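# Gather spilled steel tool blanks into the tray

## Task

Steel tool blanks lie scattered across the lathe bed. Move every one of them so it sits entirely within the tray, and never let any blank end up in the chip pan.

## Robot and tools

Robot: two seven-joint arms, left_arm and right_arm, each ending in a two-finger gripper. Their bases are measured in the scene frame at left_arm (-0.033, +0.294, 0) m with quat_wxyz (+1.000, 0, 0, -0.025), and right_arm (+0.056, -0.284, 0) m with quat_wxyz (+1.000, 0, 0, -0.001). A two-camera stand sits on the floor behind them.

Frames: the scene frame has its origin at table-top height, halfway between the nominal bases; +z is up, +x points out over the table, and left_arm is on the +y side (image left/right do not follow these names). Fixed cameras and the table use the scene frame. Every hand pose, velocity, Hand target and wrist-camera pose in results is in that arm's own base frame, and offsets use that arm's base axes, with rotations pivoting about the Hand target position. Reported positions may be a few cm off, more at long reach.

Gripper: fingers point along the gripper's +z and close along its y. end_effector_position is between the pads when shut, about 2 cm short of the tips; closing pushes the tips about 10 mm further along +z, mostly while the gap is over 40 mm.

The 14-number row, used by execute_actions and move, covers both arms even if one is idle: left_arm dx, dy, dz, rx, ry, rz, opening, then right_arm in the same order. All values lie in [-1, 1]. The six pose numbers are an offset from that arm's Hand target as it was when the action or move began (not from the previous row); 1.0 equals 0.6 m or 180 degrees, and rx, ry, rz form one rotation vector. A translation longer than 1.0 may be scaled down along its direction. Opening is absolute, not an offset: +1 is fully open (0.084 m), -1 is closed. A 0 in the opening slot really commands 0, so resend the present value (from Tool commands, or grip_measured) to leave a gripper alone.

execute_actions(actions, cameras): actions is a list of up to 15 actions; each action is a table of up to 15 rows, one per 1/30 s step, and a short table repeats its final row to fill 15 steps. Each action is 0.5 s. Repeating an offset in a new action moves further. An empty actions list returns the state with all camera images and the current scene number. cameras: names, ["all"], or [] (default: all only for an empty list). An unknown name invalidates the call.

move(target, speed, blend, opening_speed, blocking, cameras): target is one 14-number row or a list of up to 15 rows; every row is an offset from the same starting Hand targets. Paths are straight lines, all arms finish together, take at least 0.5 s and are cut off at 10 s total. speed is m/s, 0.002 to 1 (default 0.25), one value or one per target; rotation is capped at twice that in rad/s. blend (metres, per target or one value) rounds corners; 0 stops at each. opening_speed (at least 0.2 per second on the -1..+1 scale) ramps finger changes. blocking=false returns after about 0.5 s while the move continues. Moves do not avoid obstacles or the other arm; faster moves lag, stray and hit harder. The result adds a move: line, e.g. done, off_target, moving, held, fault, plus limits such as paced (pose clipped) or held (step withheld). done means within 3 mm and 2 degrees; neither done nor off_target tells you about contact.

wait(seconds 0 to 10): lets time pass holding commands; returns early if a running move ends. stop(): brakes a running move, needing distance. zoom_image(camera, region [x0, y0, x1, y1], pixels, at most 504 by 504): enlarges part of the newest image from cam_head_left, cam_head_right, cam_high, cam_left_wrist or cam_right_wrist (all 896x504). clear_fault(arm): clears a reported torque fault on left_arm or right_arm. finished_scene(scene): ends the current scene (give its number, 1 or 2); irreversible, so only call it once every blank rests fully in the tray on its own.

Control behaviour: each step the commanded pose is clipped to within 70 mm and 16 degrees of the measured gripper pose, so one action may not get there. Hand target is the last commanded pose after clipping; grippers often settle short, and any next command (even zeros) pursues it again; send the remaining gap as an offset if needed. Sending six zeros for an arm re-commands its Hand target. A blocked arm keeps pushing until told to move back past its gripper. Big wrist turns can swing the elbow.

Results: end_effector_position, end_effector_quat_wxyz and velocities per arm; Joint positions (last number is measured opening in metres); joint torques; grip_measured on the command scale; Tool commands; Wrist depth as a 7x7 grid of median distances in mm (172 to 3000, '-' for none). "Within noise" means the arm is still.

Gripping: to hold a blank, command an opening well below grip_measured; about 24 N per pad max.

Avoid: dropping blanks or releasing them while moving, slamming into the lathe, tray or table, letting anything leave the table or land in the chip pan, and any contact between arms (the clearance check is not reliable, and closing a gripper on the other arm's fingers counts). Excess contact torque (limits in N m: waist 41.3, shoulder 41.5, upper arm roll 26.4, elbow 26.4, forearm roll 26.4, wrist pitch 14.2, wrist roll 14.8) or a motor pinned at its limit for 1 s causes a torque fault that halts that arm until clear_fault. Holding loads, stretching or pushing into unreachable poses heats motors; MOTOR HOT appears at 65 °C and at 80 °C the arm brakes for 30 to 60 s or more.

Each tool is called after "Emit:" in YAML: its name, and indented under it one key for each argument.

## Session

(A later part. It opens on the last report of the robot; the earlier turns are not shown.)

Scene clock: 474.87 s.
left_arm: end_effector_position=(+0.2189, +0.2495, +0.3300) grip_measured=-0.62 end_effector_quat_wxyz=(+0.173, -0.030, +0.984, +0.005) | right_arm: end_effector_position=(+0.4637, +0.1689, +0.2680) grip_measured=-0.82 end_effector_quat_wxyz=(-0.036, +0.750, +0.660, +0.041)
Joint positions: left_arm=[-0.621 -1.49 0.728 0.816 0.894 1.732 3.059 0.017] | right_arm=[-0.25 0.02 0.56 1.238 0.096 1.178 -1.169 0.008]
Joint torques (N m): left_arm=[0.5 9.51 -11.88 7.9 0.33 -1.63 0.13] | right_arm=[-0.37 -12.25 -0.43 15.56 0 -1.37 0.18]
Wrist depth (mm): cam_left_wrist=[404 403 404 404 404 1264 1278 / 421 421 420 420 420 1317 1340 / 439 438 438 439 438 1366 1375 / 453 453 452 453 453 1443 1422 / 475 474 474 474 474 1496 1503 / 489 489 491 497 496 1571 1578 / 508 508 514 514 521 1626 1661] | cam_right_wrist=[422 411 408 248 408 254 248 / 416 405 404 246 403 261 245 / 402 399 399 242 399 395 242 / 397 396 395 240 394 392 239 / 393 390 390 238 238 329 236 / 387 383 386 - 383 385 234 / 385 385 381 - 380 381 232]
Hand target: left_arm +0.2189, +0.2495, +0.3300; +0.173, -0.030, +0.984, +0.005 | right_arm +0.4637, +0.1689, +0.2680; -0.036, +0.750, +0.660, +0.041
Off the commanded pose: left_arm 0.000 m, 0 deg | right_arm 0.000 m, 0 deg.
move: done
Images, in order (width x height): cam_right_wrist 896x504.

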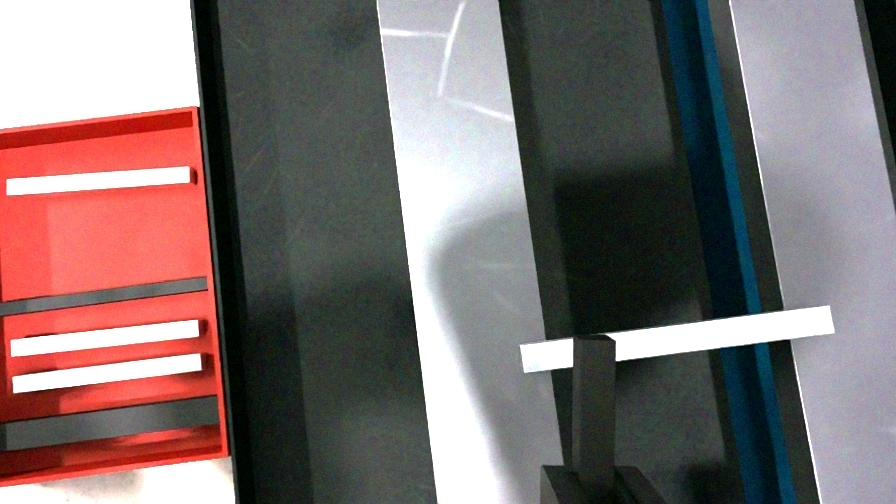

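Emit:
move:
  target:
    - [0,0,0,0,0,0,-0.6,-0.3898,0.1935,-0.1967,-0.02528,0.02866,-0.45823,-0.95]
    - [0,0,0,0,0,0,-0.6,-0.3898,0.1935,-0.3912,-0.02528,0.02866,-0.45823,-0.95]
    - [0,0,0,0,0,0,-0.6,-0.3898,0.1935,-0.3912,-0.02528,0.02866,-0.45823,-0.70]
    - [0,0,0,0,0,0,-0.6,-0.3898,0.1935,-0.06,-0.02528,0.02866,-0.45823,-0.70]
    - [0,0,0,0,0,0,-0.6,0.0893,0.0588,-0.06,-0.02528,0.02866,-0.45895,-0.70]
    - [0,0,0,0,0,0,-0.6,0.0893,0.0588,-0.105,-0.02528,0.02866,-0.45895,-0.3]
  speed: [0.36,0.13,0.1,0.25,0.35,0.15]
  blend: [0.02,0,0,0.04,0.02,0]
  opening_speed: 1.2
  cameras: ["cam_right_wrist","cam_high"]

Scene clock: 496.07 s.
left_arm: end_effector_position=(+0.2189, +0.2495, +0.3300) grip_measured=-0.62 end_effector_quat_wxyz=(+0.173, -0.030, +0.984, +0.005) | right_arm: end_effector_position=(+0.5173, +0.2041, +0.2050) grip_measured=-0.32 end_effector_quat_wxyz=(+0.000, +1.000, +0.000, +0.000)
Joint positions: left_arm=[-0.621 -1.49 0.728 0.816 0.894 1.732 3.059 0.017] | right_arm=[-0.343 0.426 0.859 1.446 -0.345 1.18 0.605 0.03]
Joint torques (N m): left_arm=[0.95 8.99 -11.95 7.64 0.32 -1.85 -0.15] | right_arm=[0.84 -15.05 6.61 14.16 -0.25 -1.21 0.08]
Wrist depth (mm): cam_left_wrist=[404 405 405 405 403 1262 1281 / 421 422 421 421 421 1317 1332 / 438 440 438 439 438 1386 1383 / 454 452 453 453 453 1443 1437 / 473 474 475 474 473 1506 1490 / 488 488 490 495 494 1582 1564 / 506 506 515 515 520 1634 1657] | cam_right_wrist=[321 321 320 321 321 321 321 / 321 321 321 321 321 322 321 / - - - - - - - / - - - - - - - / 323 323 323 323 323 323 323 / 323 324 323 324 324 323 323 / 324 324 324 324 324 324 324]
Hand target: left_arm +0.2189, +0.2495, +0.3300; +0.173, -0.030, +0.984, +0.005 | right_arm +0.5173, +0.2041, +0.2050; +0.000, +1.000, +0.000, +0.000
Off the commanded pose: left_arm 0.000 m, 0 deg | right_arm 0.000 m, 0 deg.
move: done; blend cut to 0.0135 m at target 5
Images, in order (width x height): cam_high 896x504, cam_right_wrist 896x504.

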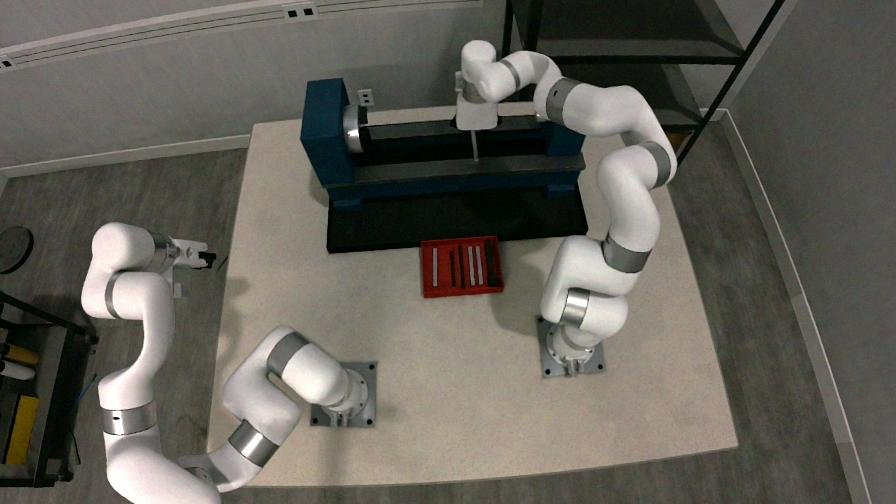

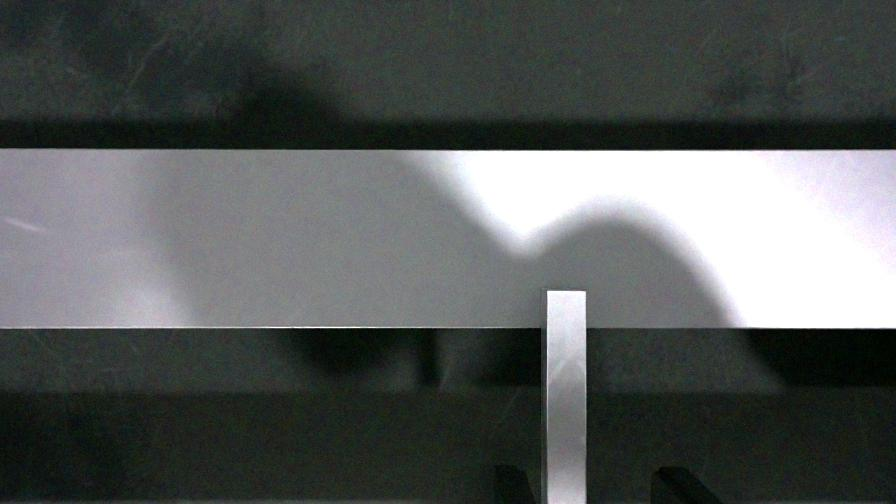

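Emit:
move:
  target:
    - [0,0,0,0,0,0,-0.6,-0.0038,0.0077,0,0,0,0,-0.3]
    - [0,0,0,0,0,0,-0.6,-0.0038,0.0077,-0.0267,0,0,0,-0.3]
    - [0,0,0,0,0,0,-0.6,-0.0038,0.0077,-0.0267,0,0,0,-0.95]
    - [0,0,0,0,0,0,-0.6,-0.0038,0.0077,0.02,0,0,0,-0.95]
    - [0,0,0,0,0,0,-0.6,-0.0038,0.0077,0.125,0,0,0,-0.95]
  speed: [0.08,0.07,0.1,0.1,0.2]
  blend: [0.002,0,0,0.01,0]
  opening_speed: 0.8
  cameras: ["cam_right_wrist","cam_high","cam_head_left","cam_head_right"]

Emit:
zoom_image:
  camera: "cam_high"
  region: [400, 220, 530, 310]

Scene clock: 508.43 s.
left_arm: end_effector_position=(+0.2189, +0.2495, +0.3300) grip_measured=-0.62 end_effector_quat_wxyz=(+0.173, -0.030, +0.984, +0.005) | right_arm: end_effector_position=(+0.5150, +0.2088, +0.2800) grip_measured=-0.78 end_effector_quat_wxyz=(+0.000, +1.000, +0.000, +0.000)
Joint positions: left_arm=[-0.621 -1.49 0.728 0.816 0.894 1.732 3.059 0.017] | right_arm=[-0.326 0.385 0.885 1.615 -0.3 1.374 0.582 0.01]
Joint torques (N m): left_arm=[0.59 8.88 -11.58 7.75 0.13 -1.75 0.06] | right_arm=[1.03 -15.08 5.9 14.74 -0.18 -1.35 0.17]
Wrist depth (mm): cam_left_wrist=[405 405 406 405 404 1264 1281 / 421 420 422 421 421 1322 1345 / 439 439 438 438 437 1383 1394 / 453 453 453 453 452 1443 1437 / 474 473 474 471 473 1499 1509 / 488 490 490 497 497 1571 1571 / 507 505 514 514 520 1622 1638] | cam_right_wrist=[395 395 396 396 395 396 396 / 396 396 396 396 396 396 397 / 397 397 396 244 397 397 397 / 244 244 244 244 244 244 244 / 398 398 399 398 398 398 363 / 399 398 399 399 399 399 387 / 399 400 400 399 400 400 363]
Hand target: left_arm +0.2189, +0.2495, +0.3300; +0.173, -0.030, +0.984, +0.005 | right_arm +0.5150, +0.2088, +0.2800; +0.000, +1.000, +0.000, +0.000
Off the commanded pose: left_arm 0.000 m, 0 deg | right_arm 0.000 m, 0 deg.
move: done
Images, in order (width x height): cam_head_left 896x504, cam_head_right 896x504, cam_high 896x504, cam_right_wrist 896x504.

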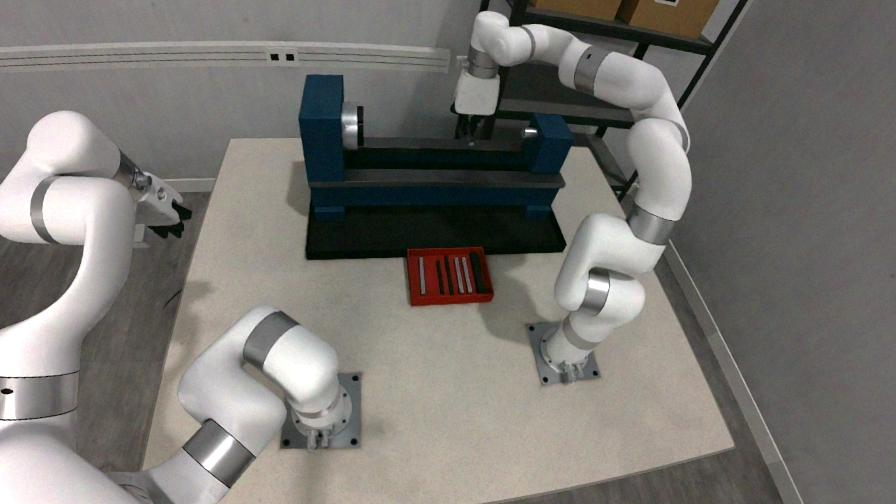

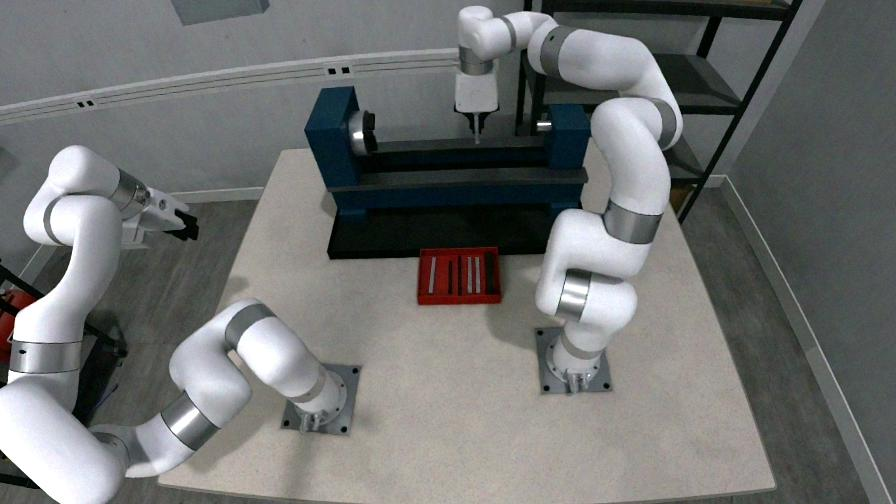

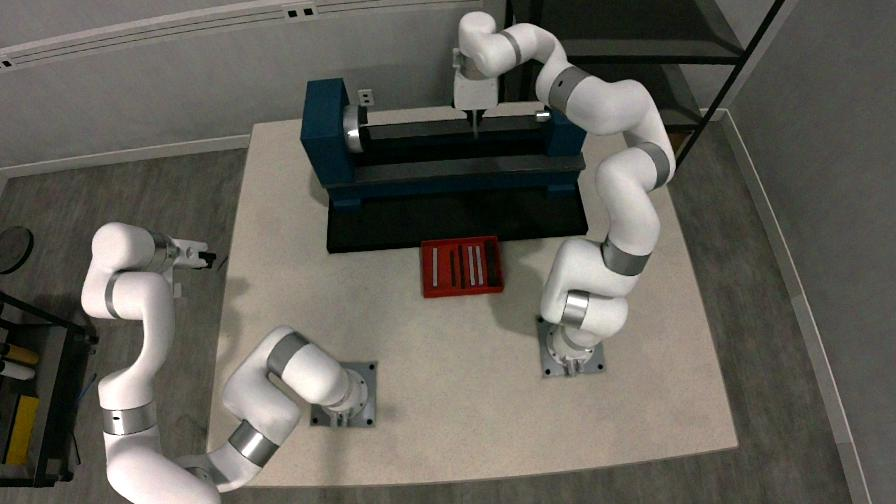

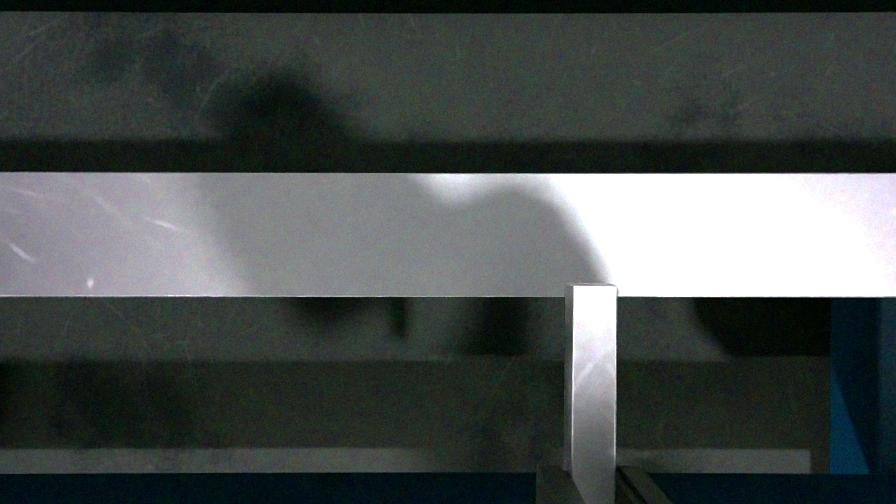

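Scaled by 3.877 from the camera's 896x504 image, which has a finer 1280x720 frame.

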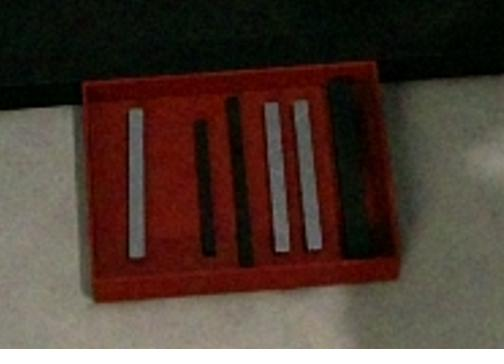

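Emit:
move:
  target:
    - [0,0,0,0,0,0,-0.6,-0.4805,0.1670,-0.2167,0,0,0.00072,-0.95]
    - [0,0,0,0,0,0,-0.6,-0.4805,0.1670,-0.4088,0,0,0.00072,-0.95]
    - [0,0,0,0,0,0,-0.6,-0.4805,0.1670,-0.4088,0,0,0.00072,-0.67]
    - [0,0,0,0,0,0,-0.6,-0.4805,0.1670,-0.2,0,0,0.00072,-0.67]
    - [0,0,0,0,0,0,-0.6,-0.525,0.102,-0.1167,0,0,0.00072,-0.67]
  speed: [0.33,0.13,0.1,0.25,0.25]
  blend: [0.02,0,0,0.02,0]
  opening_speed: 1.0
  cameras: ["cam_right_wrist","cam_high"]

Emit:
zoom_image:
  camera: "cam_high"
  region: [300, 80, 620, 310]

Scene clock: 521.47 s.
left_arm: end_effector_position=(+0.2189, +0.2495, +0.3300) grip_measured=-0.62 end_effector_quat_wxyz=(+0.173, -0.030, +0.984, +0.005) | right_arm: end_effector_position=(+0.2000, +0.2700, +0.2100) grip_measured=-0.69 end_effector_quat_wxyz=(+0.000, +1.000, +0.001, +0.000)
Joint positions: left_arm=[-0.621 -1.49 0.728 0.816 0.894 1.732 3.059 0.017] | right_arm=[-0.038 -0.689 0.832 0.666 0.525 1.222 0.467 0.014]
Joint torques (N m): left_arm=[0.27 9.26 -11.7 7.58 0.45 -1.82 0.14] | right_arm=[1.06 -0.77 -9.59 12.82 0.42 -1.29 -0.33]
Wrist depth (mm): cam_left_wrist=[405 405 405 404 403 1273 1288 / 421 421 421 420 420 1325 1330 / 439 439 438 438 437 1391 1402 / 454 453 453 452 454 1437 1437 / 474 474 474 474 471 1499 1509 / 489 489 491 496 494 1593 1585 / 508 508 514 516 521 1630 1669] | cam_right_wrist=[325 325 325 326 325 326 326 / 325 324 325 326 326 326 326 / 337 337 326 326 326 320 339 / 339 337 329 328 321 329 340 / 338 338 329 329 322 330 340 / 339 338 329 329 322 330 340 / 340 340 340 330 331 341 341]
Hand target: left_arm +0.2189, +0.2495, +0.3300; +0.173, -0.030, +0.984, +0.005 | right_arm +0.2000, +0.2700, +0.2100; +0.000, +1.000, +0.001, +0.000
Off the commanded pose: left_arm 0.000 m, 0 deg | right_arm 0.000 m, 0 deg.
move: done
Images, in order (width x height): cam_high 896x504, cam_right_wrist 896x504.

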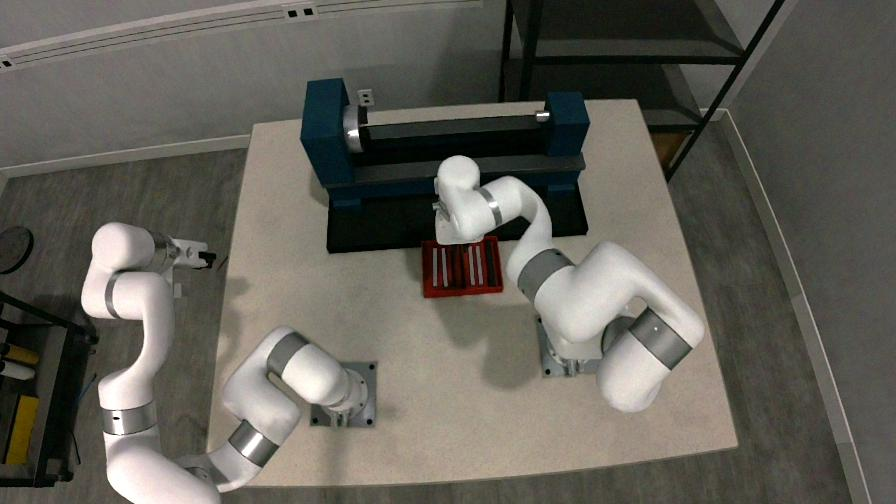

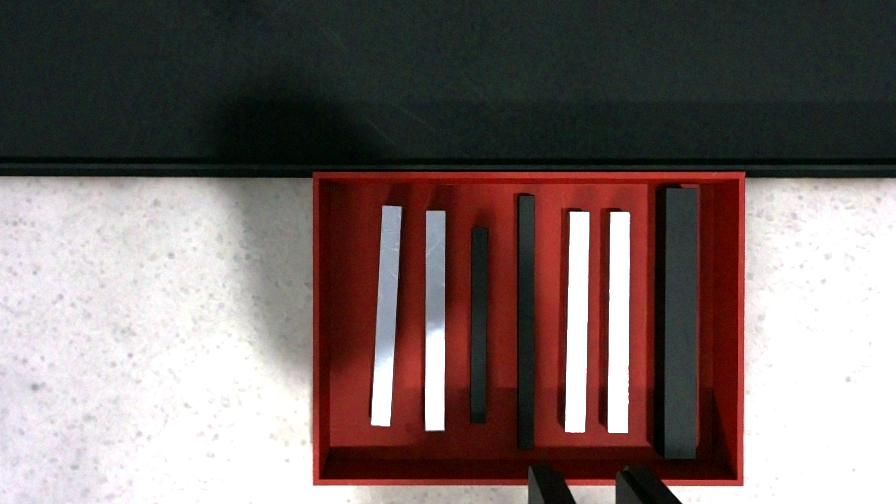

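Scaled by 1.575 from the camera's 896x504 image, which has a finer 1280x720 frame.

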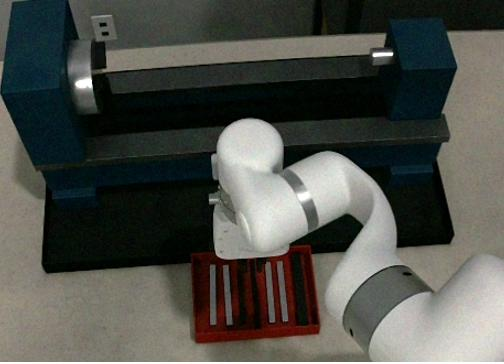

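Emit:
finished_scene:
  scene: 2

The scene is finished: the task was done.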